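# Replace the box lid and keep both apples on the plate

## Task

Set the lid back onto the box so that it covers it, and make sure that when the job ends both apples are resting on the plate.

## Robot and tools

Robot: two arms, left_arm (mounted on the +y side, carrying a left hand) and right_arm (on the -y side, carrying a right hand). Each hand has five fingers driven by six motors. The names are not image sides. Measured bases: left_arm at (+0.024, +0.286, +0.025) m, right_arm at (+0.051, -0.302, +0.037) m, both turned only a fraction of a degree about z. A camera stand sits behind the arms. Cameras: cam_high (fixed), cam_left_wrist, cam_right_wrist, each 896x504.

Frames: the scene frame has its origin at table height midway between the nominal bases, +x out over the table, +z up, +y toward left_arm. Each arm's reported hand pose, targets and offsets use that arm's own base frame. The hand point sits 0.05 m in front of the palm and 0.15 m from the wrist face along the fingers; its +z runs along straight fingers, +y out of the palm, +x across the palm away from the thumb on the right hand and toward the thumb on the left hand. Straight fingers reach about 0.06-0.07 m past the point and lie 0.06 m behind it along -y. A wrist bracket on the little-finger side can strike objects.

The 28-number row (used by execute_actions and move): numbers 1-6 are left_arm dx, dy, dz, rx, ry, rz; 7-12 are left hand thumb_turn, thumb_bend, index, middle, ring, little; 13-14 left force_limit, speed; 15-20 right_arm dx, dy, dz, rx, ry, rz; 21-26 right hand in the same motor order; 27-28 right force_limit, speed. All values lie in [-1, 1]. Pose numbers are offsets, not poses: they count from that arm's current Hand target (as printed in the last result), along that arm's base axes, with turns about the Hand target position. 1.0 equals 0.6 m for dx/dy/dz and 180 degrees for rx/ry/rz; rx, ry, rz form one rotation vector. Sending six zeros re-requests the current Hand target. Finger numbers are absolute positions: -1 open/straight, +1 closed; thumb_turn -1 beside the palm, +1 across in front of it. force_limit maps -1..+1 to roughly 0..10 N at the fingertip (0..15 N for the two thumb motors). speed rises linearly from near zero at -1 to full at +0.48 and stays full above. Hand numbers never mean 'no change': to keep a hand as it is, resend the eight hand numbers last carried out for it (or, before any, its hand_measured plus hand_force_limit and hand_speed).

execute_actions(actions, cameras): actions is a list of actions; each action is a list of up to 15 rows (one per 1/30 s step), and a short action repeats its final row to fill 15 steps. Every row in one action counts from the Hand target at that action's start, so a row is a target, not an increment on the previous row; a new action starts again from the updated Hand target. An empty actions list just returns state and images. cameras: list of names, ["all"], or []; an unknown name invalidates the call.

move(target, speed, blend, blocking, cameras): target is one 28-number row or a list of up to 15 rows, each an offset from the same starting Hand targets (not from the previous row). Paths are straight, end together, take at least 0.5 s and are cut at 10 s. speed in m/s, 0.002 to 4.3, default 0.25 (turn rate up to twice that in rad/s), one value or one per target. blend in metres rounds corners between listed targets; 0 stops at each. blocking=false returns early while the move continues. The result adds a 'move:' line with an ending (done, off_target, moving, held, fault) and limits (paced = pose clipped, held = steps withheld). Moves do not avoid obstacles or the other arm; avoid paths near an arm's own base.

wait(seconds 0-10, cameras) lets time pass holding commands. stop(cameras) brakes a running move. zoom_image(camera, region [x0,y0,x1,y1] in pixels, up to 504x504) enlarges part of a camera's latest image. show_instructions() shows reference pages. finished_scene(scene) ends the current scene, giving its number; it cannot be undone.

Results: end_effector_position (m) and end_effector_quat_wxyz per arm in its base frame; Hand target (last commanded pose after clipping); joint positions, velocities and torques; hand_measured, hand_stopped_by (moving, target, force, stalled, fault) and hand_load_n (positive when the finger is pushed open), each in the six-motor order; motor temperatures. A lost grip appears as hand_load_n near 0. Hands often rest 1-3 cm (sometimes 5 cm) short or low of the command; another command, even zeros, asks again; send the remaining gap as an offset if needed. Orientation commands are clipped to 40 degrees from the measured orientation each step.

Gripping: with the thumb across the palm the hand closes on objects about 0.035-0.065 m thick, or handles down to about 0.025 m. For a gentle grip close slowly (speed -0.94 or below). To squeeze harder raise force_limit and send a more closed target; to release send a more open one.

Avoid: dropping or releasing moving items, hitting fixed or heavy things, hard pushes, overloading fingers, letting anything leave the table, contact between the two arms (one hand must never close on the other's fingers), and long strained holds that overheat motors (a MOTOR HOT line warns; at 100 °C the arm goes limp for 30-60 s). Loose items may occasionally be nudged by outside pushes, so check the final layout with the cameras before ending.

Each tool is called after ">>>" as name(argument=value, ...) on one line, values as JSON.

Reference images:

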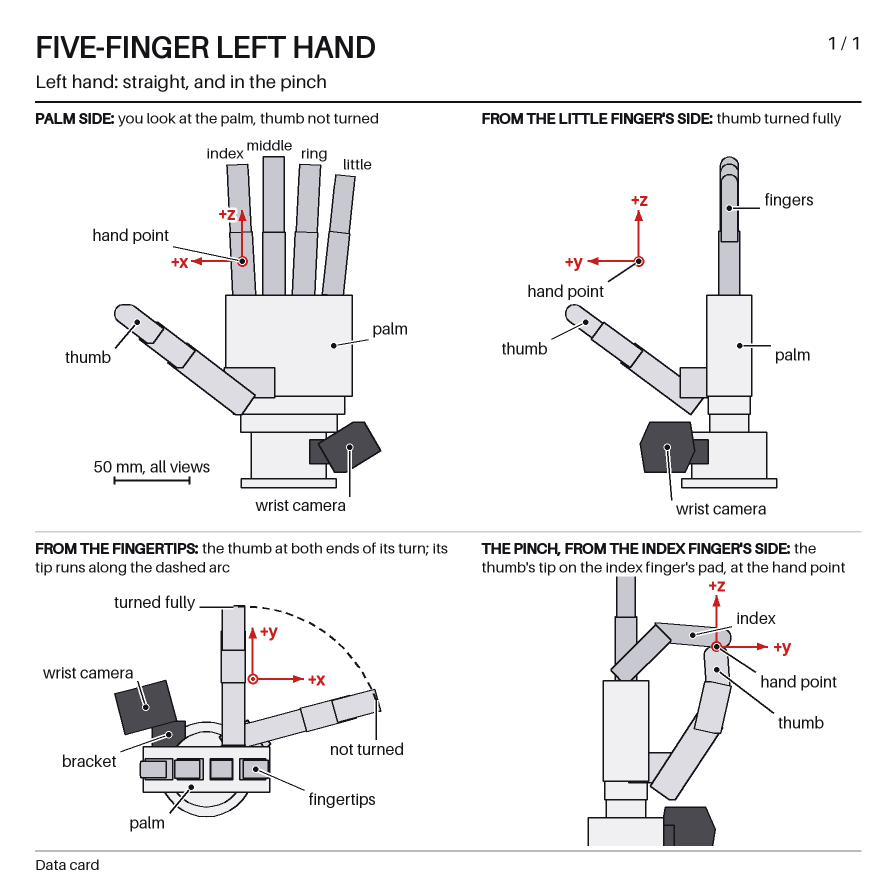

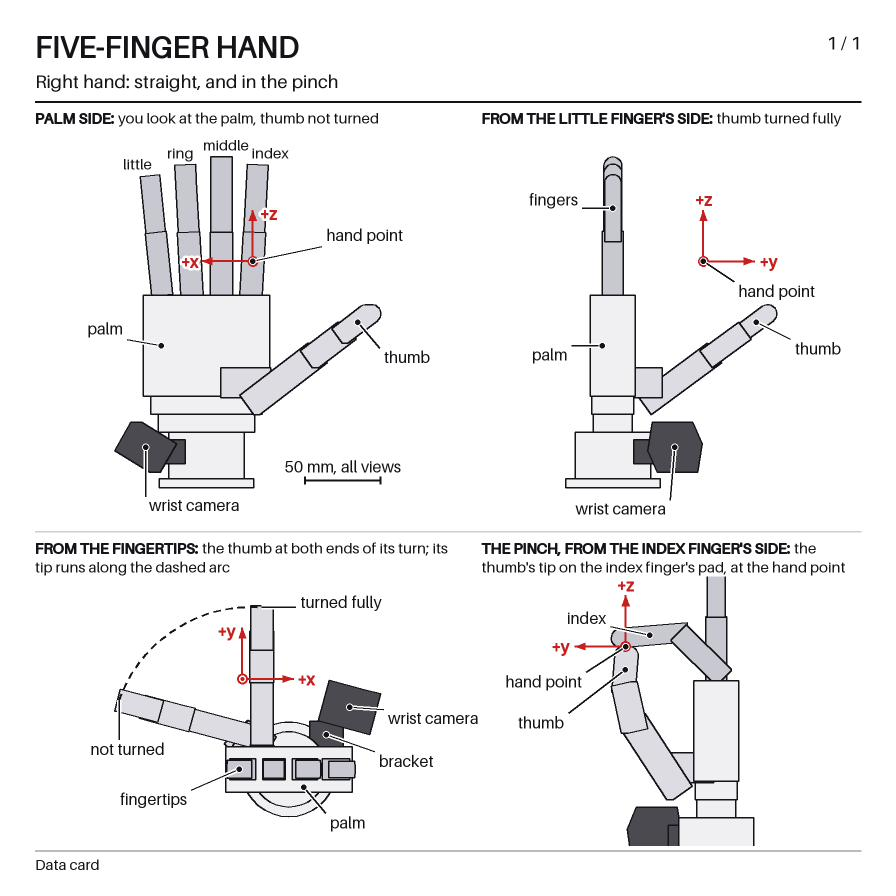

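## Session

>>> execute_actions(actions=[])

Scene clock: 0.00 s.
left_arm: end_effector_position=(+0.5719, +0.0260, +0.1781) hand_measured=(-1.000, -1.000, -1.000, -1.000, -1.000, -1.000) hand_load_n=(+0.0, +0.0, +0.0, +0.0, +0.0, +0.0) hand_stopped_by=(target, target, target, target, target, target) hand_force_limit=0.00 hand_speed=-0.80 end_effector_quat_wxyz=(+0.575, -0.029, +0.656, -0.488) | right_arm: end_effector_position=(+0.5388, +0.0417, +0.4265) hand_measured=(-1.000, -1.000, -1.000, -1.000, -1.000, -1.000) hand_load_n=(+0.0, +0.0, +0.0, +0.0, +0.0, +0.0) hand_stopped_by=(target, target, target, target, target, target) hand_force_limit=0.00 hand_speed=-0.80 end_effector_quat_wxyz=(+0.505, -0.508, +0.498, -0.489)
Joint positions: left_arm=[0.319 1.65 0.72 1.177 0.964 0.619] | right_arm=[0.017 1.044 1.038 -0.006 -0.008 0.006]
Joint velocities: within noise
Joint torques (N m): no reading
Motor temperatures (°C): left_arm=[22 21 20 23 20 23] | right_arm=[25 22 19 22 20 23]
Heat: left arm: hottest wrist pitch 23 °C; right arm: hottest waist 25 °C.
Hand target: left_arm +0.5773, +0.0278, +0.1847; +0.581, -0.023, +0.652, -0.487 | right_arm +0.5406, +0.0417, +0.4436; +0.512, -0.501, +0.491, -0.496

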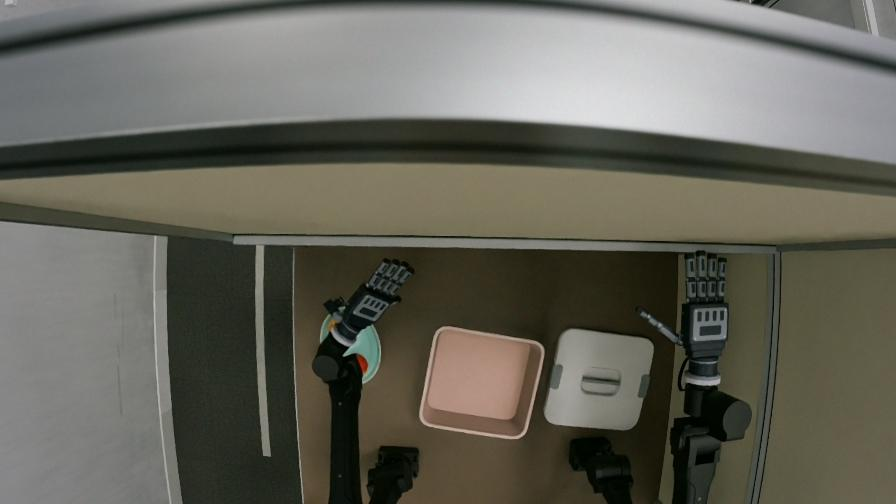

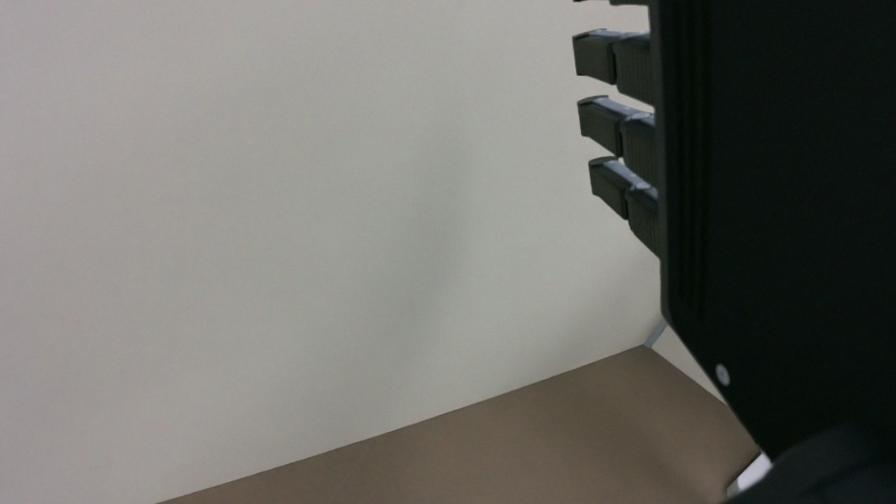

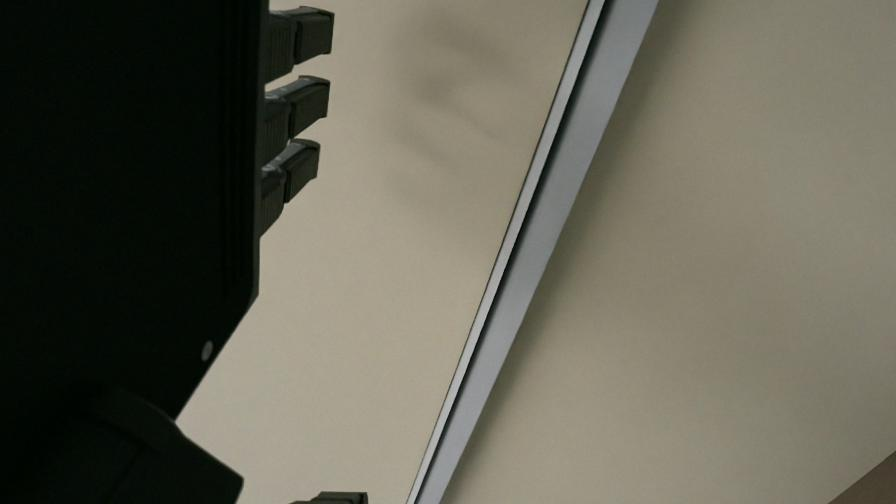

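>>> zoom_image(camera="cam_high", region=[280, 240, 532, 504])

>>> zoom_image(camera="cam_high", region=[532, 240, 784, 504])

Scaled by 1.909.

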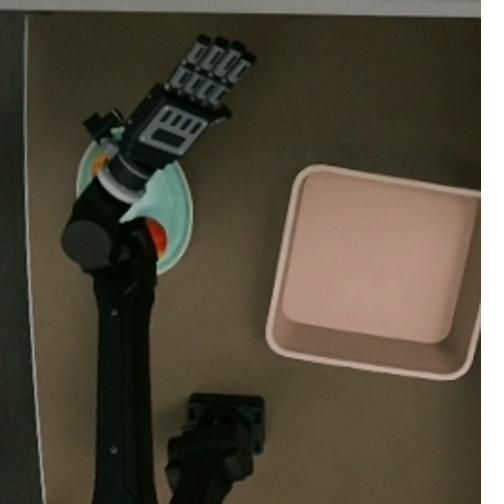

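Scaled by 1.909.

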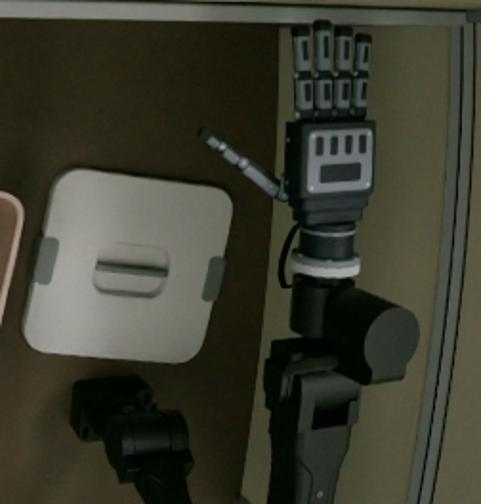

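>>> move(target=[-0.35, 0.1, 0.4, 0, 0, 0, -1, -1, -1, -1, -1, -1, 0.0, -0.8, 0, 0, 0, 0, 0, 0, -1, -1, -1, -1, -1, -1, 0.0, -0.8], cameras=["all"])

Scene clock: 4.50 s.
left_arm: end_effector_position=(+0.3650, +0.0786, +0.3997) hand_measured=(-1.000, -1.000, -1.000, -1.000, -1.000, -1.000) hand_load_n=(+0.0, +0.0, -0.5, +0.0, +0.0, +0.0) hand_stopped_by=(target, target, target, target, target, target) hand_force_limit=0.00 hand_speed=-0.80 end_effector_quat_wxyz=(+0.567, -0.038, +0.658, -0.494) | right_arm: end_effector_position=(+0.5388, +0.0417, +0.4265) hand_measured=(-1.000, -1.000, -1.000, -1.000, -1.000, -1.000) hand_load_n=(+0.0, +0.0, +0.0, +0.0, +0.0, +0.0) hand_stopped_by=(target, target, target, target, target, target) hand_force_limit=0.00 hand_speed=-0.80 end_effector_quat_wxyz=(+0.505, -0.508, +0.498, -0.489)
Joint positions: left_arm=[0.765 0.897 0.685 0.946 1.374 0.071] | right_arm=[0.017 1.044 1.038 -0.006 -0.008 0.006]
Joint torques (N m): left_arm=[1.08 -2.2 14.56 0.96 -0.53 -0.21] | right_arm=[0.44 -7.82 9.98 1.65 0.03 -0.02]
Heat: left arm: hottest wrist pitch 23 °C; right arm: hottest waist 25 °C.
Hand target: left_arm +0.3674, +0.0878, +0.4245; +0.580, -0.023, +0.652, -0.487 | right_arm +0.5406, +0.0417, +0.4436; +0.512, -0.501, +0.491, -0.496
Off the commanded pose: left_arm 0.027 m, 3 deg | right_arm 0.017 m, 2 deg.
move: off_target (left_arm, right_arm)

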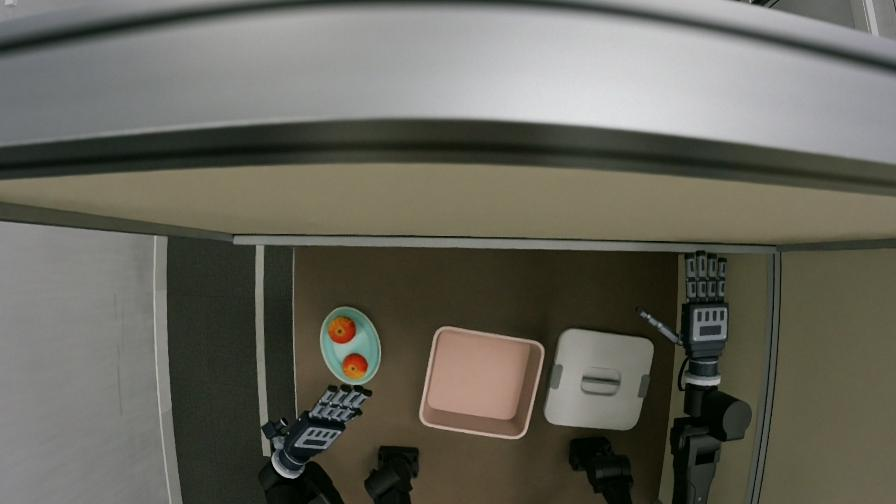

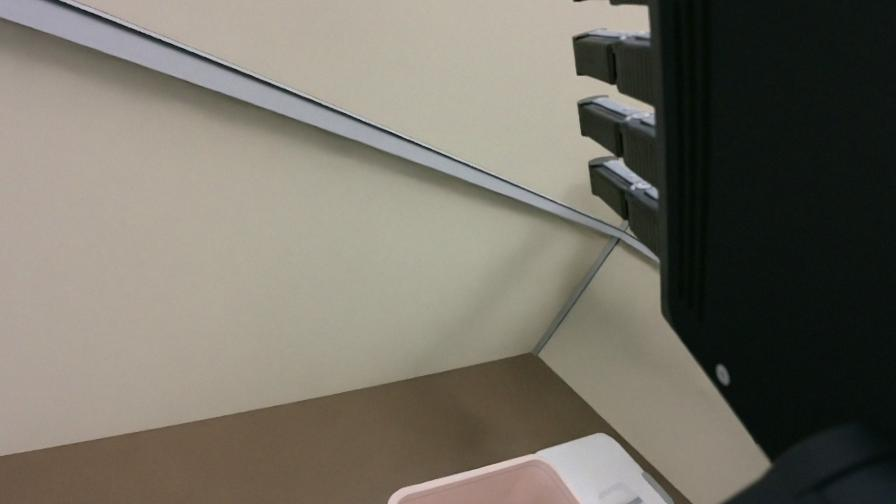

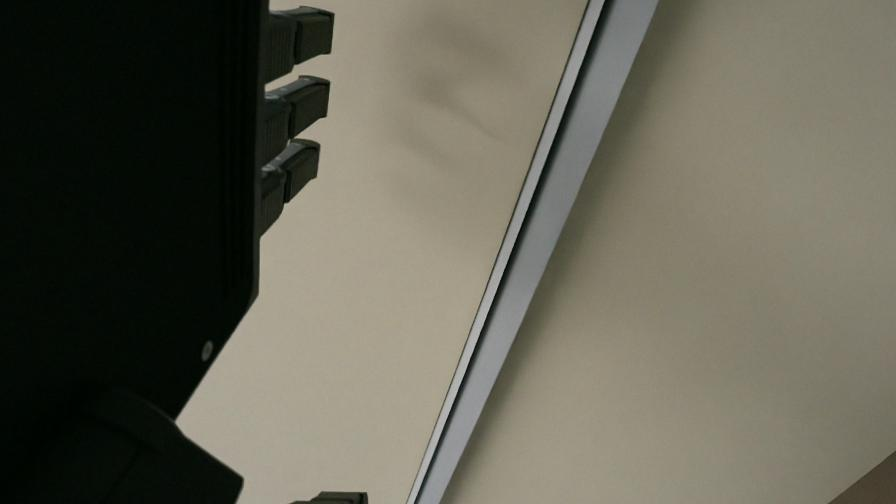

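>>> zoom_image(camera="cam_high", region=[530, 310, 670, 440])

>>> zoom_image(camera="cam_high", region=[410, 310, 550, 450])

>>> zoom_image(camera="cam_high", region=[300, 290, 400, 400])

Scaled by 3.600.

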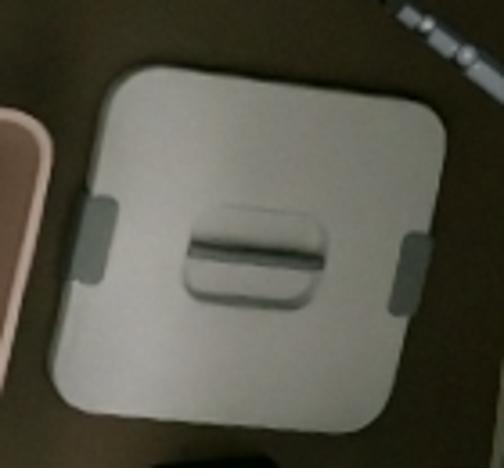

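Scaled by 3.600.

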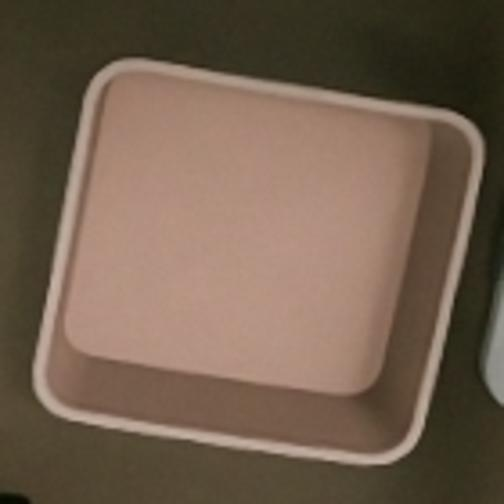

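Scaled by 4.582.

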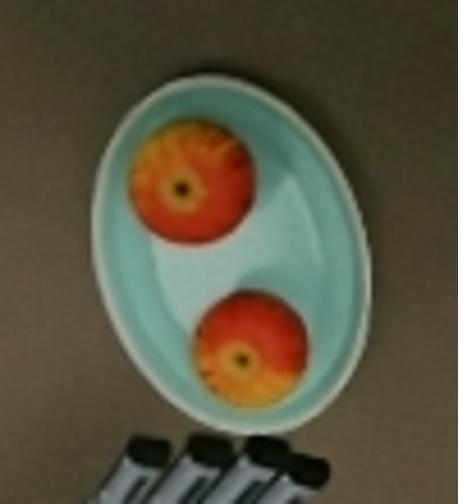

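>>> execute_actions(actions=[], cameras=["cam_high"])

>>> zoom_image(camera="cam_high", region=[572, 360, 632, 404])

Scene clock: 5.30 s.
left_arm: end_effector_position=(+0.3650, +0.0785, +0.3997) hand_measured=(-1.000, -1.000, -1.000, -1.000, -1.000, -1.000) hand_load_n=(+0.0, +0.0, +0.0, +0.0, -0.5, +0.0) hand_stopped_by=(target, target, target, target, target, target) hand_force_limit=0.00 hand_speed=-0.80 end_effector_quat_wxyz=(+0.567, -0.039, +0.658, -0.494) | right_arm: end_effector_position=(+0.5388, +0.0417, +0.4265) hand_measured=(-1.000, -1.000, -1.000, -1.000, -1.000, -1.000) hand_load_n=(+0.0, +0.0, +0.0, +0.0, -0.5, +0.0) hand_stopped_by=(target, target, target, target, target, target) hand_force_limit=0.00 hand_speed=-0.80 end_effector_quat_wxyz=(+0.505, -0.508, +0.498, -0.489)
Joint positions: left_arm=[0.765 0.897 0.685 0.946 1.374 0.07] | right_arm=[0.017 1.044 1.038 -0.006 -0.008 0.006]
Joint velocities: within noise
Joint torques (N m): left_arm=[1.08 -2.2 14.56 0.98 -0.53 -0.18] | right_arm=[0.79 -7.82 9.95 1.72 0.03 -0.02]
Motor temperatures (°C): left_arm=[22 21 21 23 20 23] | right_arm=[25 22 20 22 20 23]
Heat: left arm: hottest wrist pitch 23 °C; right arm: hottest waist 25 °C.
Hand target: left_arm +0.3674, +0.0878, +0.4245; +0.580, -0.023, +0.652, -0.487 | right_arm +0.5406, +0.0417, +0.4436; +0.512, -0.501, +0.491, -0.496
Off the commanded pose: left_arm 0.027 m, 3 deg | right_arm 0.017 m, 2 deg.
Images, in order (width x height): cam_high 896x504.

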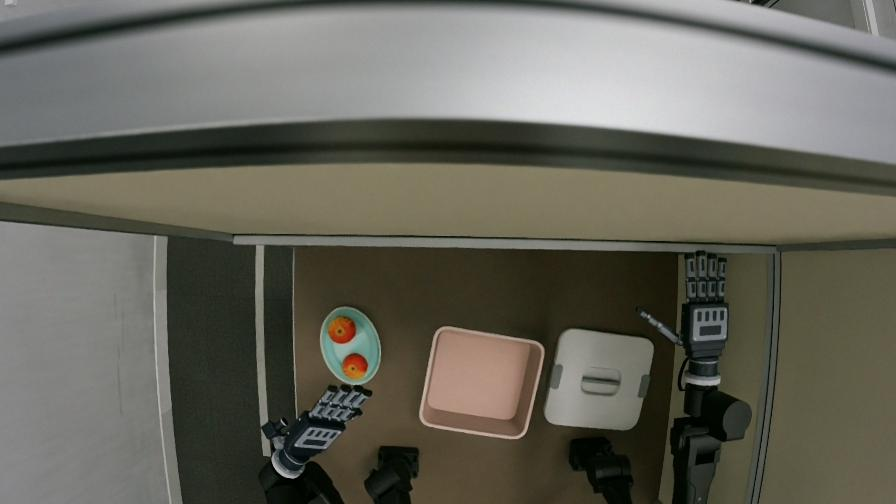

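Scaled by 8.400.

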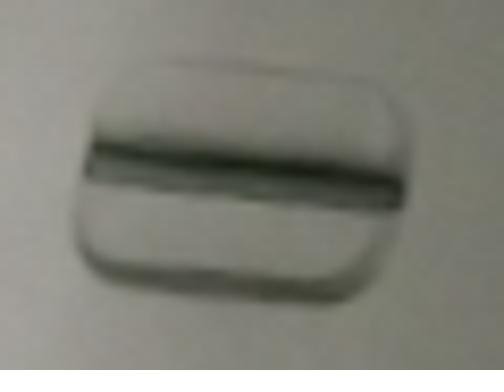

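>>> move(target=[0, 0, 0, 0, 0, 0, -1, -1, -1, -1, -1, -1, 0.0, -0.8, -0.4, -0.07, -0.15, 0, 0.45, 0, -1, -1, -1, -1, -1, -1, 0.0, -0.8], cameras=["all"])

Scene clock: 11.30 s.
left_arm: end_effector_position=(+0.3650, +0.0785, +0.3997) hand_measured=(-1.000, -1.000, -1.000, -1.000, -1.000, -1.000) hand_load_n=(+0.0, +0.0, +0.0, +0.0, +0.0, +0.0) hand_stopped_by=(target, target, target, target, target, target) hand_force_limit=0.00 hand_speed=-0.80 end_effector_quat_wxyz=(+0.567, -0.039, +0.658, -0.494) | right_arm: end_effector_position=(+0.2936, +0.0044, +0.3405) hand_measured=(-1.000, -1.000, -1.000, -1.000, -1.000, -1.000) hand_load_n=(+0.0, +0.0, +0.0, +0.0, +0.0, +0.0) hand_stopped_by=(target, target, target, target, target, target) hand_force_limit=0.00 hand_speed=-0.80 end_effector_quat_wxyz=(-0.071, +0.702, -0.707, +0.048)
Joint positions: left_arm=[0.765 0.897 0.685 0.946 1.374 0.07] | right_arm=[-0.102 1.187 1.47 -1.689 -0.048 -0.091]
Joint torques (N m): left_arm=[1.03 -2.55 14.34 0.64 -0.54 -0.12] | right_arm=[-0.03 -7.3 10.15 -0.21 0.11 -0.14]
Heat: left arm: hottest wrist pitch 23 °C; right arm: hottest waist 25 °C.
Hand target: left_arm +0.3667, +0.0870, +0.4237; +0.580, -0.027, +0.656, -0.482 (not the last commanded pose) | right_arm +0.3005, -0.0003, +0.3536; -0.071, +0.703, -0.706, +0.052
Off the commanded pose: left_arm 0.027 m, 3 deg | right_arm 0.016 m, 0 deg.
joint sent to its limit (right arm) — joint 4 (wrist pitch), lower limit. The joint targets still meet the commanded pose.
move: off_target (left_arm, right_arm)

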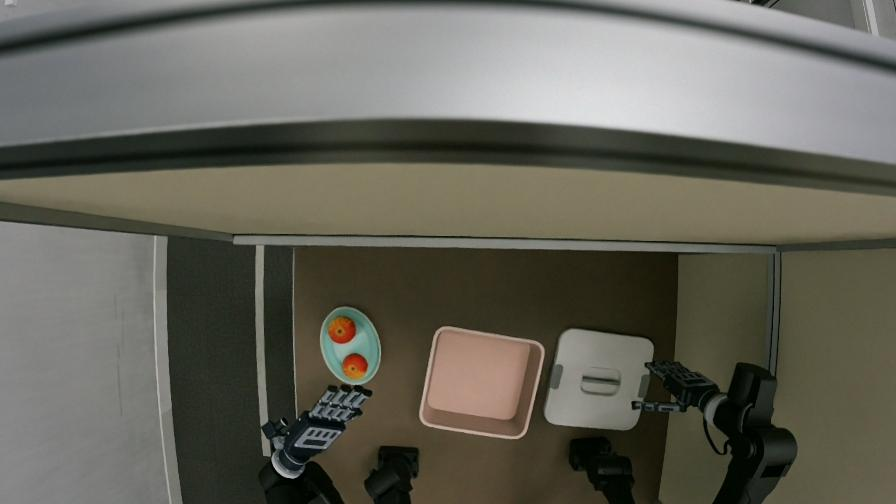

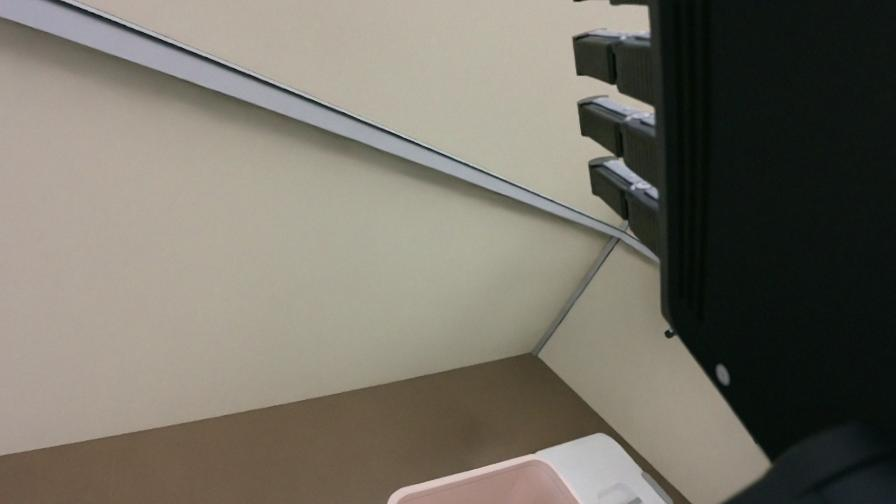

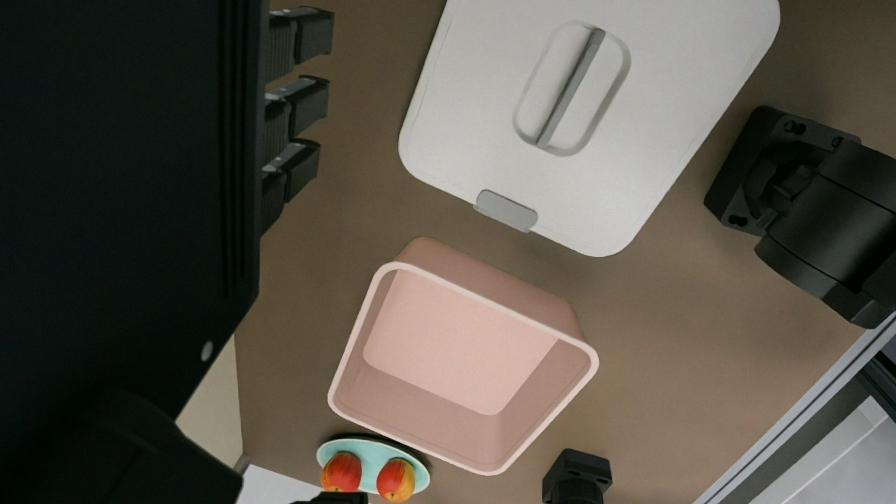

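>>> zoom_image(camera="cam_right_wrist", region=[480, 0, 680, 180])

>>> zoom_image(camera="cam_right_wrist", region=[300, 210, 640, 500])

Scaled by 2.520.

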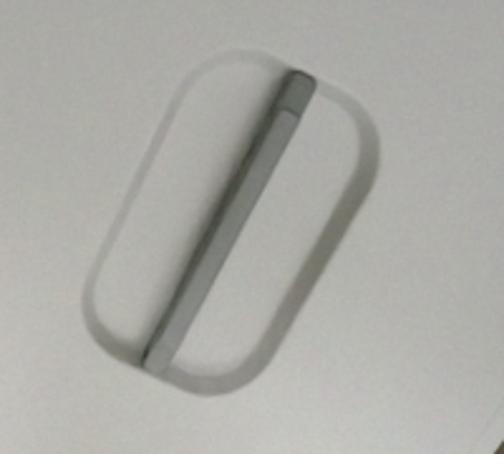

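Scaled by 1.482.

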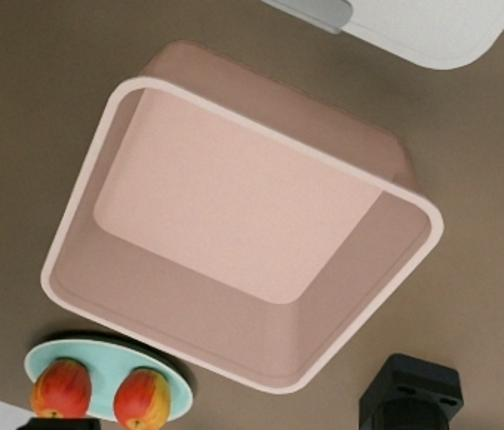

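>>> move(target=[0, 0, 0, 0, 0, 0, -1, -1, -1, -1, -1, -1, 0.0, -0.8, 0.0, 0.0, -0.2, 0, 0, 0, -1, -1, -1, -1, -1, -1, 0.0, -0.8], cameras=["cam_high","cam_right_wrist"])

Scene clock: 14.40 s.
left_arm: end_effector_position=(+0.3650, +0.0785, +0.3997) hand_measured=(-1.000, -1.000, -1.000, -1.000, -1.000, -1.000) hand_load_n=(+0.0, +0.0, +0.0, +0.0, -0.5, +0.0) hand_stopped_by=(target, target, target, target, target, target) hand_force_limit=0.00 hand_speed=-0.80 end_effector_quat_wxyz=(+0.567, -0.039, +0.658, -0.494) | right_arm: end_effector_position=(+0.3020, +0.0030, +0.2340) hand_measured=(-1.000, -1.000, -1.000, -1.000, -1.000, -1.000) hand_load_n=(+0.0, +0.0, +0.0, +0.0, +0.0, +0.0) hand_stopped_by=(target, target, target, target, target, target) hand_force_limit=0.00 hand_speed=-0.80 end_effector_quat_wxyz=(-0.066, +0.703, -0.707, +0.045)
Joint positions: left_arm=[0.765 0.897 0.685 0.946 1.374 0.07] | right_arm=[-0.102 1.177 1.18 -1.42 -0.046 -0.092]
Joint torques (N m): left_arm=[1.03 -2.55 14.35 0.64 -0.54 -0.12] | right_arm=[0.09 -9.47 6.5 0.8 0.09 -0.11]
Heat: left arm: hottest elbow 23 °C; right arm: hottest waist 25 °C.
Hand target: left_arm +0.3667, +0.0870, +0.4237; +0.580, -0.027, +0.656, -0.482 | right_arm +0.3006, -0.0003, +0.2336; -0.071, +0.703, -0.706, +0.052
Off the commanded pose: left_arm 0.025 m, 3 deg | right_arm 0.004 m, 1 deg.
move: off_target (left_arm)
Images, in order (width x height): cam_high 896x504, cam_right_wrist 896x504.

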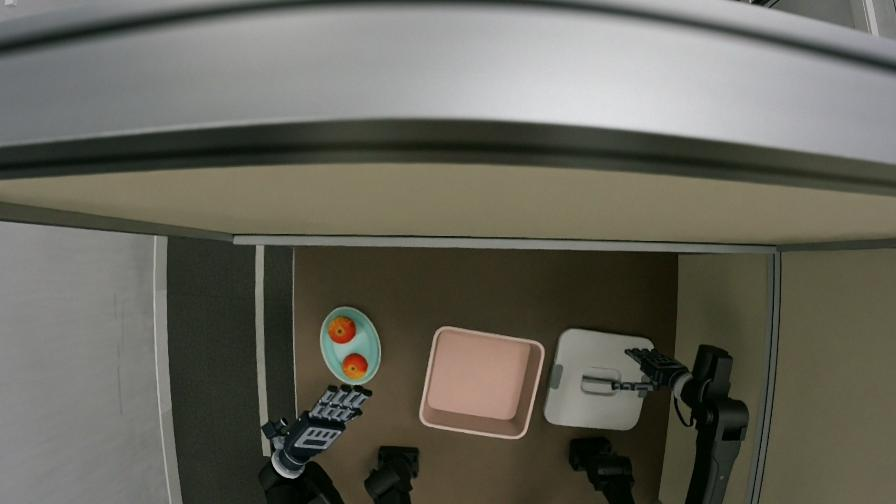

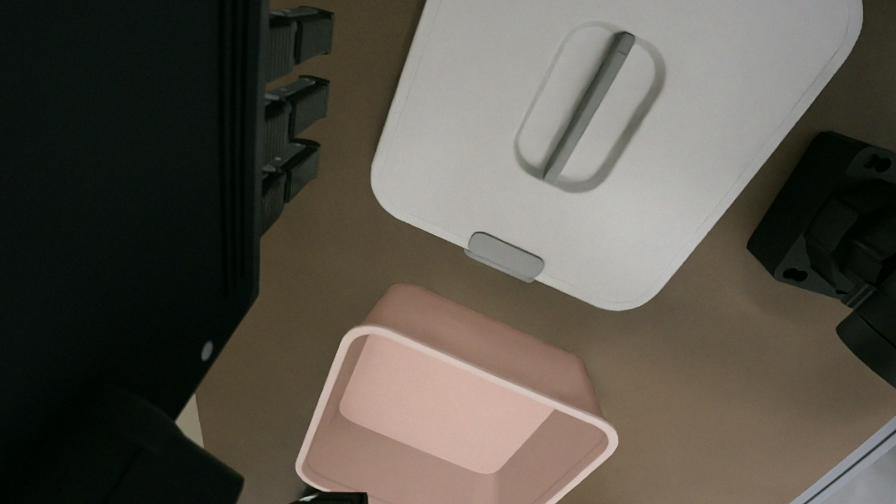

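>>> move(target=[0, 0, 0, 0.10, 0.06, -0.222, -1, -1, -1, -1, -1, -1, 0.0, -0.8, 0.0, 0.0, 0, 0, 0, 0, -1, -1, -1, -1, -1, -1, 0.0, -0.8], cameras=["cam_left_wrist"])

Scene clock: 17.23 s.
left_arm: end_effector_position=(+0.3626, +0.0787, +0.3978) hand_measured=(-1.000, -1.000, -1.000, -1.000, -1.000, -1.000) hand_load_n=(+0.0, +0.0, +0.0, +0.0, +0.0, +0.0) hand_stopped_by=(target, target, target, target, target, target) hand_force_limit=0.00 hand_speed=-0.80 end_effector_quat_wxyz=(+0.509, +0.022, +0.705, -0.493) | right_arm: end_effector_position=(+0.3021, +0.0029, +0.2340) hand_measured=(-1.000, -1.000, -1.000, -1.000, -1.000, -1.000) hand_load_n=(+0.0, +0.0, +0.0, +0.0, +0.0, +0.0) hand_stopped_by=(target, target, target, target, target, target) hand_force_limit=0.00 hand_speed=-0.80 end_effector_quat_wxyz=(-0.066, +0.703, -0.707, +0.045)
Joint positions: left_arm=[0.767 0.973 0.777 0.999 1.566 0.03] | right_arm=[-0.102 1.177 1.18 -1.42 -0.046 -0.092]
Joint torques (N m): left_arm=[0.26 -3.37 14.72 0.44 -0.58 0.05] | right_arm=[-0.15 -9.82 6.45 0.75 0.09 -0.09]
Heat: left arm: hottest elbow 24 °C; right arm: hottest waist 25 °C.
Hand target: left_arm +0.3666, +0.0870, +0.4238; +0.316, +0.243, +0.742, -0.539 | right_arm +0.3006, -0.0003, +0.2336; -0.071, +0.703, -0.706, +0.052
Off the commanded pose: left_arm 0.027 m, 34 deg | right_arm 0.004 m, 1 deg.
joint sent to its limit (left arm) — joint 5 (wrist yaw), upper limit. The joint targets are off in orientation, not in position.
move: off_target (left_arm)
Images, in order (width x height): cam_left_wrist 896x504.

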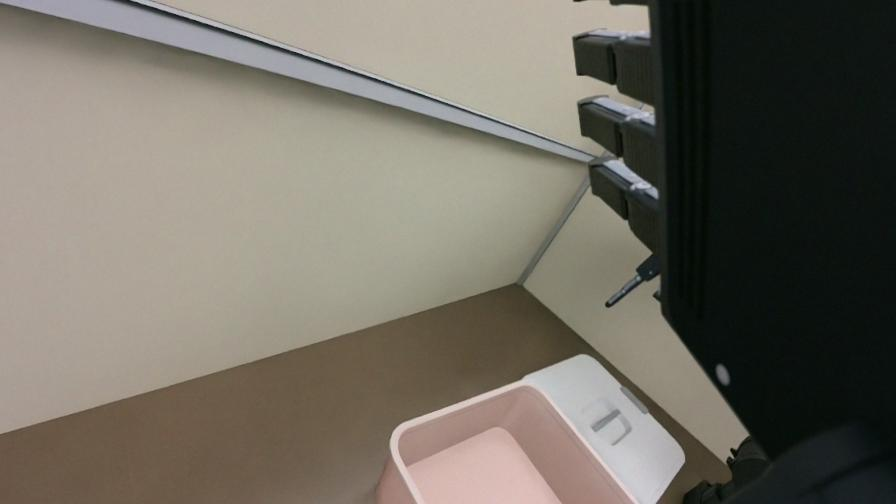

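>>> zoom_image(camera="cam_left_wrist", region=[560, 370, 680, 460])

Scaled by 4.200.

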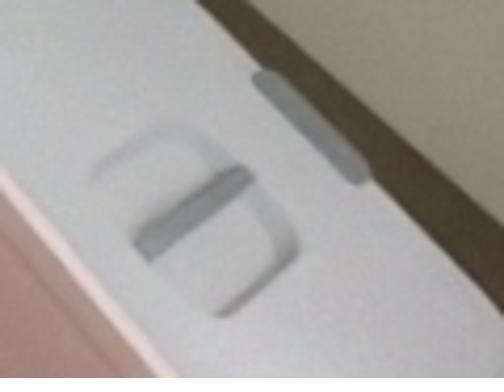

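>>> execute_actions(actions=[], cameras=["cam_right_wrist"])

>>> zoom_image(camera="cam_right_wrist", region=[500, 10, 690, 200])

Scene clock: 18.10 s.
left_arm: end_effector_position=(+0.3626, +0.0787, +0.3978) hand_measured=(-1.000, -1.000, -1.000, -1.000, -1.000, -1.000) hand_load_n=(+0.0, -0.5, +0.0, +0.0, +0.0, +0.0) hand_stopped_by=(target, target, target, target, target, target) hand_force_limit=0.00 hand_speed=-0.80 end_effector_quat_wxyz=(+0.509, +0.022, +0.705, -0.493) | right_arm: end_effector_position=(+0.3021, +0.0029, +0.2340) hand_measured=(-1.000, -1.000, -1.000, -1.000, -1.000, -1.000) hand_load_n=(+0.0, +0.0, +0.0, +0.0, +0.0, +0.0) hand_stopped_by=(target, target, target, target, target, target) hand_force_limit=0.00 hand_speed=-0.80 end_effector_quat_wxyz=(-0.066, +0.703, -0.707, +0.045)
Joint positions: left_arm=[0.767 0.973 0.777 0.999 1.566 0.03] | right_arm=[-0.102 1.177 1.18 -1.42 -0.046 -0.092]
Joint velocities: within noise
Joint torques (N m): left_arm=[0.26 -3.37 14.71 0.73 -0.58 0.05] | right_arm=[-0.21 -9.88 6.41 0.69 0.08 -0.1]
Motor temperatures (°C): left_arm=[22 21 25 23 20 23] | right_arm=[25 22 22 22 20 23]
Heat: left arm: hottest elbow 25 °C; right arm: hottest waist 25 °C.
Hand target: left_arm +0.3666, +0.0870, +0.4238; +0.316, +0.243, +0.742, -0.539 | right_arm +0.3006, -0.0003, +0.2336; -0.071, +0.703, -0.706, +0.052
Off the commanded pose: left_arm 0.027 m, 34 deg | right_arm 0.004 m, 1 deg.
Images, in order (width x height): cam_right_wrist 896x504.

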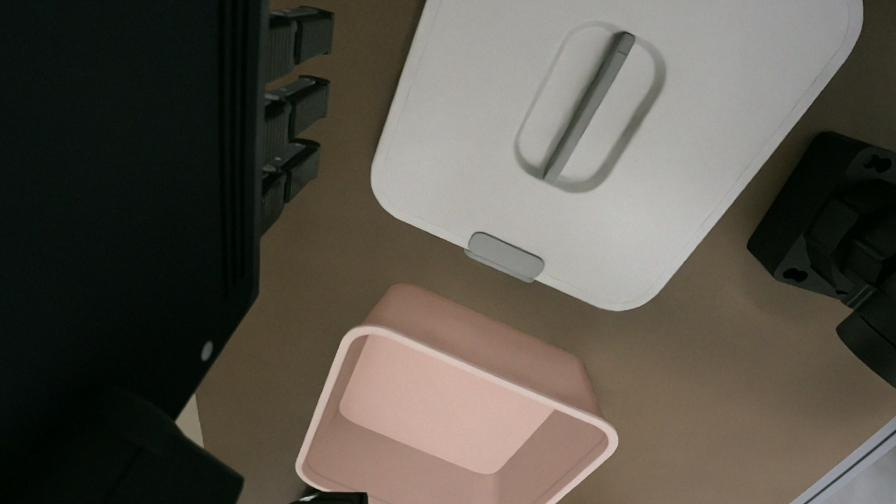

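Scaled by 2.653.

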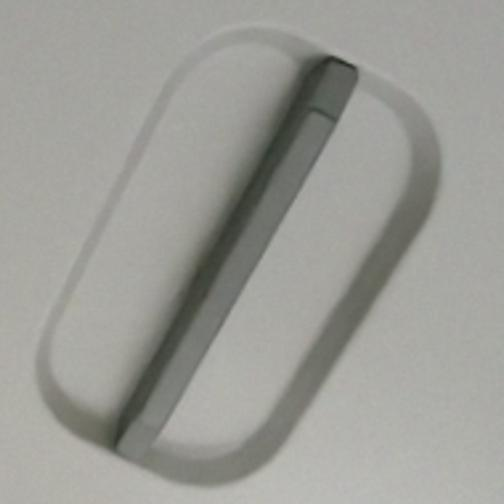

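>>> move(target=[0, 0, 0, 0, 0, 0, -1, -1, -1, -1, -1, -1, 0.0, -0.8, 0.33, 0.0, -0.06, 0, 0, 0.5, -1, -1, -1, -1, -1, -1, 0.0, -0.8], cameras=["cam_high", "cam_right_wrist"])

Scene clock: 24.77 s.
left_arm: end_effector_position=(+0.3626, +0.0787, +0.3978) hand_measured=(-1.000, -1.000, -1.000, -1.000, -1.000, -1.000) hand_load_n=(+0.0, +0.0, +0.0, +0.0, +0.0, +0.0) hand_stopped_by=(target, target, target, target, target, target) hand_force_limit=0.00 hand_speed=-0.80 end_effector_quat_wxyz=(+0.509, +0.022, +0.705, -0.493) | right_arm: end_effector_position=(+0.4692, -0.0076, +0.1961) hand_measured=(-1.000, -1.000, -1.000, -1.000, -1.000, -1.000) hand_load_n=(+0.0, +0.0, +0.0, +0.0, +0.0, +0.0) hand_stopped_by=(target, target, target, target, target, target) hand_force_limit=0.00 hand_speed=-0.80 end_effector_quat_wxyz=(-0.085, +0.996, -0.015, -0.027)
Joint positions: left_arm=[0.767 0.973 0.777 0.999 1.566 0.03] | right_arm=[0.036 1.691 1.616 -1.541 -0.172 -1.509]
Joint torques (N m): left_arm=[0.26 -3.31 14.72 0.79 -0.58 0.04] | right_arm=[1.67 -12.69 12.1 0.21 -0.19 -0.08]
Heat: left arm: hottest elbow 28 °C; right arm: hottest waist 24 °C.
Hand target: left_arm +0.3666, +0.0870, +0.4238; +0.316, +0.243, +0.742, -0.539 | right_arm +0.4985, -0.0004, +0.1975; -0.087, +0.996, -0.002, -0.013
Off the commanded pose: left_arm 0.028 m, 34 deg | right_arm 0.030 m, 2 deg.
joint sent to its limit (left arm) — joint 5 (wrist yaw), upper limit. The joint targets are off in orientation, not in position.
move: off_target (left_arm, right_arm)
Images, in order (width x height): cam_high 896x504, cam_right_wrist 896x504.

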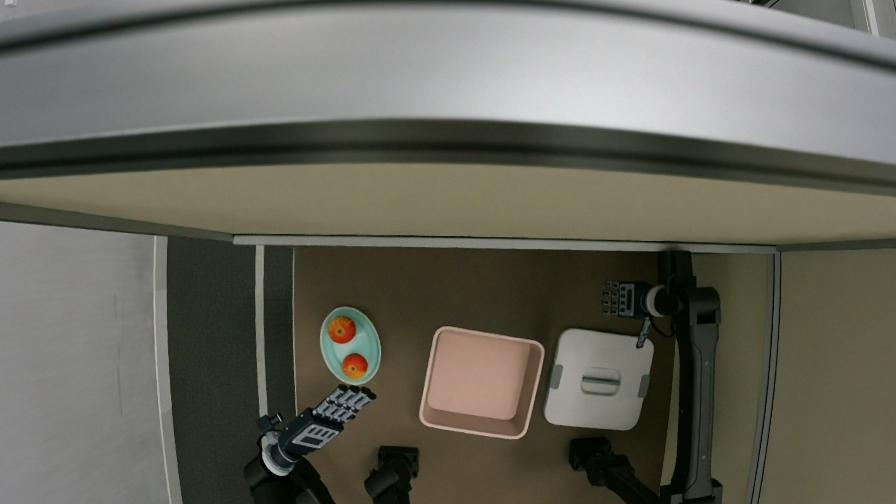

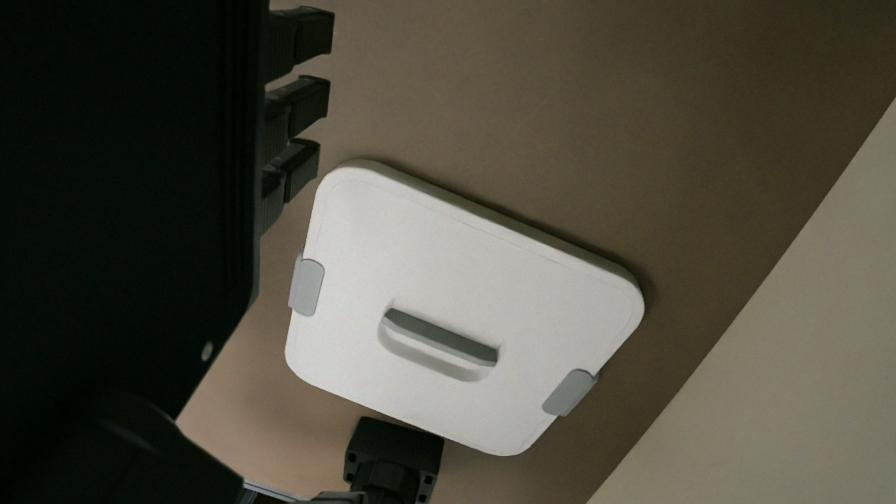

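>>> zoom_image(camera="cam_right_wrist", region=[360, 285, 520, 400])

Scaled by 3.150.

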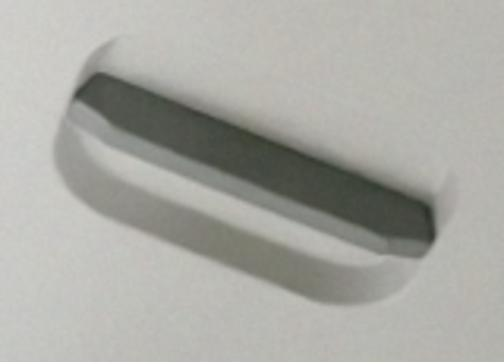

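>>> move(target=[0, 0, 0, 0, 0, 0, -1, -1, -1, -1, -1, -1, 0.0, -0.8, 0.05, 0.0, -0.15, 0, 0, 0, -1, -1, -1, -1, -1, -1, 0.0, -0.8], cameras=["cam_right_wrist"], speed=0.12)

>>> zoom_image(camera="cam_right_wrist", region=[360, 285, 520, 400])

Scene clock: 28.30 s.
left_arm: end_effector_position=(+0.3626, +0.0787, +0.3978) hand_measured=(-1.000, -1.000, -1.000, -1.000, -1.000, -1.000) hand_load_n=(+0.0, +0.0, +0.0, +0.0, +0.0, +0.0) hand_stopped_by=(target, target, target, target, target, target) hand_force_limit=0.00 hand_speed=-0.80 end_effector_quat_wxyz=(+0.509, +0.022, +0.705, -0.493) | right_arm: end_effector_position=(+0.4872, -0.0069, +0.1822) hand_measured=(-1.000, -1.000, -1.000, -1.000, -1.000, -1.000) hand_load_n=(+0.0, -0.5, +0.0, +0.0, +0.0, +0.0) hand_stopped_by=(target, target, target, target, target, target) hand_force_limit=0.00 hand_speed=-0.80 end_effector_quat_wxyz=(-0.087, +0.996, -0.010, +0.015)
Joint positions: left_arm=[0.767 0.973 0.777 0.999 1.566 0.03] | right_arm=[0.036 1.68 1.573 -1.426 -0.172 -1.512]
Joint torques (N m): left_arm=[0.26 -3.31 14.72 0.8 -0.58 0.04] | right_arm=[1.55 -3.6 7.65 3.29 -0.17 -0.12]
Heat: left arm: hottest elbow 29 °C; right arm: hottest waist 24 °C.
Hand target: left_arm +0.3666, +0.0870, +0.4238; +0.316, +0.243, +0.742, -0.539 | right_arm +0.5286, -0.0003, +0.1077; -0.087, +0.996, -0.002, -0.013
Off the commanded pose: left_arm 0.028 m, 34 deg | right_arm 0.086 m, 3 deg.
joint sent to its limit (left arm) — joint 5 (wrist yaw), upper limit. The joint targets are off in orientation, not in position.
move: off_target (left_arm, right_arm)
Images, in order (width x height): cam_right_wrist 896x504.

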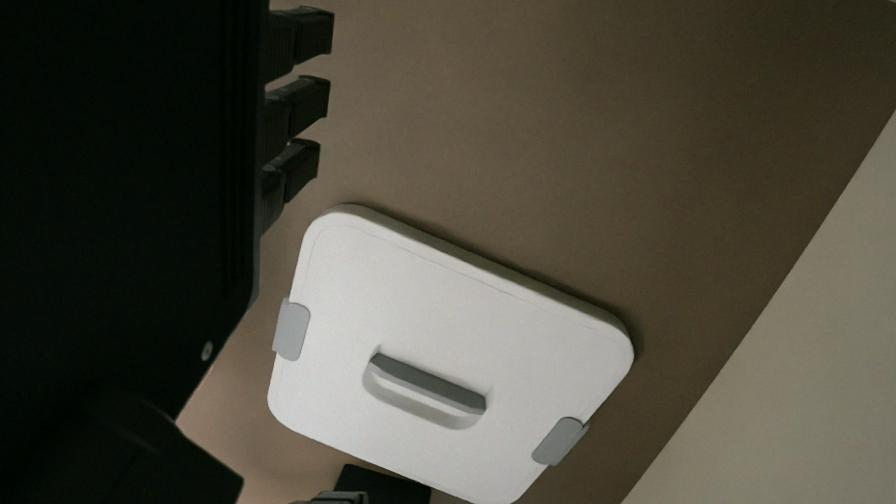

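Scaled by 3.150.

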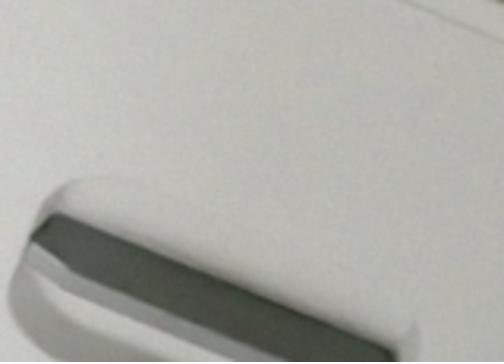

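>>> move(target=[0, 0, 0, 0, 0, 0, -1, -1, -1, -1, -1, -1, 0.0, -0.8, 0.0, 0.0, 0, 0, 0, 0, -1, -1, -1, -1, -1, -1, 0.0, -0.8], cameras=["cam_high","cam_right_wrist"], speed=0.12)

>>> zoom_image(camera="cam_right_wrist", region=[360, 330, 520, 445])

Scene clock: 29.23 s.
left_arm: end_effector_position=(+0.3626, +0.0787, +0.3978) hand_measured=(-1.000, -1.000, -1.000, -1.000, -1.000, -1.000) hand_load_n=(+0.0, +0.0, +0.0, +0.0, +0.0, +0.0) hand_stopped_by=(target, target, target, target, target, target) hand_force_limit=0.00 hand_speed=-0.80 end_effector_quat_wxyz=(+0.509, +0.022, +0.705, -0.493) | right_arm: end_effector_position=(+0.4872, -0.0069, +0.1822) hand_measured=(-1.000, -1.000, -1.000, -1.000, -1.000, -1.000) hand_load_n=(+0.0, +0.0, +0.0, +0.0, +0.0, +0.0) hand_stopped_by=(target, target, target, target, target, target) hand_force_limit=0.00 hand_speed=-0.80 end_effector_quat_wxyz=(-0.087, +0.996, -0.010, +0.015)
Joint positions: left_arm=[0.767 0.973 0.777 0.999 1.566 0.03] | right_arm=[0.036 1.68 1.573 -1.426 -0.172 -1.512]
Joint torques (N m): left_arm=[0.26 -3.37 14.74 0.79 -0.58 0.05] | right_arm=[1.49 -4.01 7.49 3.47 -0.18 -0.11]
Heat: left arm: hottest elbow 29 °C; right arm: hottest waist 24 °C.
Hand target: left_arm +0.3666, +0.0870, +0.4238; +0.316, +0.243, +0.742, -0.539 | right_arm +0.5286, -0.0003, +0.1077; -0.087, +0.996, -0.002, -0.013
Off the commanded pose: left_arm 0.028 m, 34 deg | right_arm 0.086 m, 3 deg.
joint sent to its limit (left arm) — joint 5 (wrist yaw), upper limit. The joint targets are off in orientation, not in position.
move: off_target (left_arm, right_arm)
Images, in order (width x height): cam_high 896x504, cam_right_wrist 896x504.

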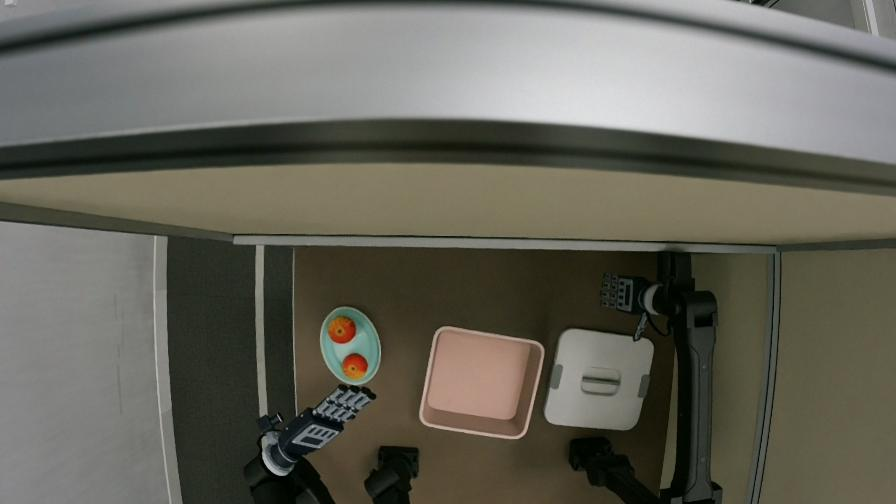

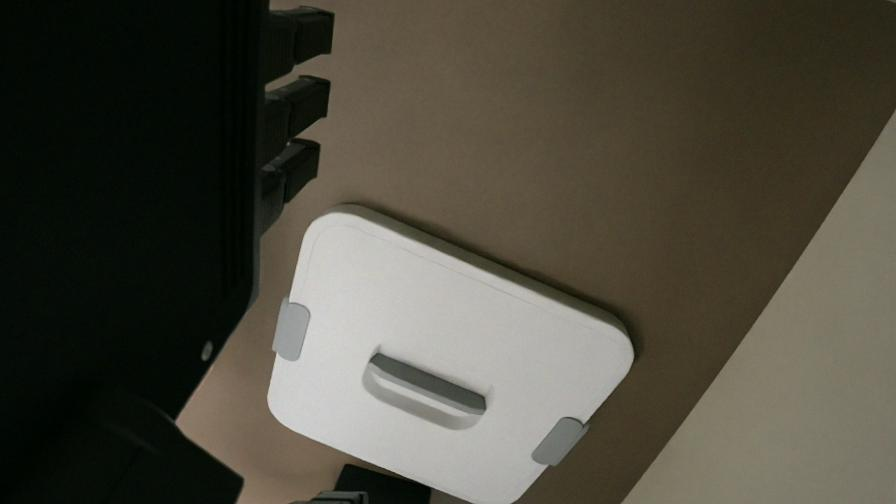

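Scaled by 3.150.

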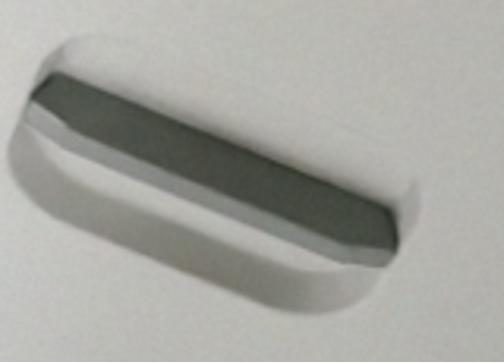

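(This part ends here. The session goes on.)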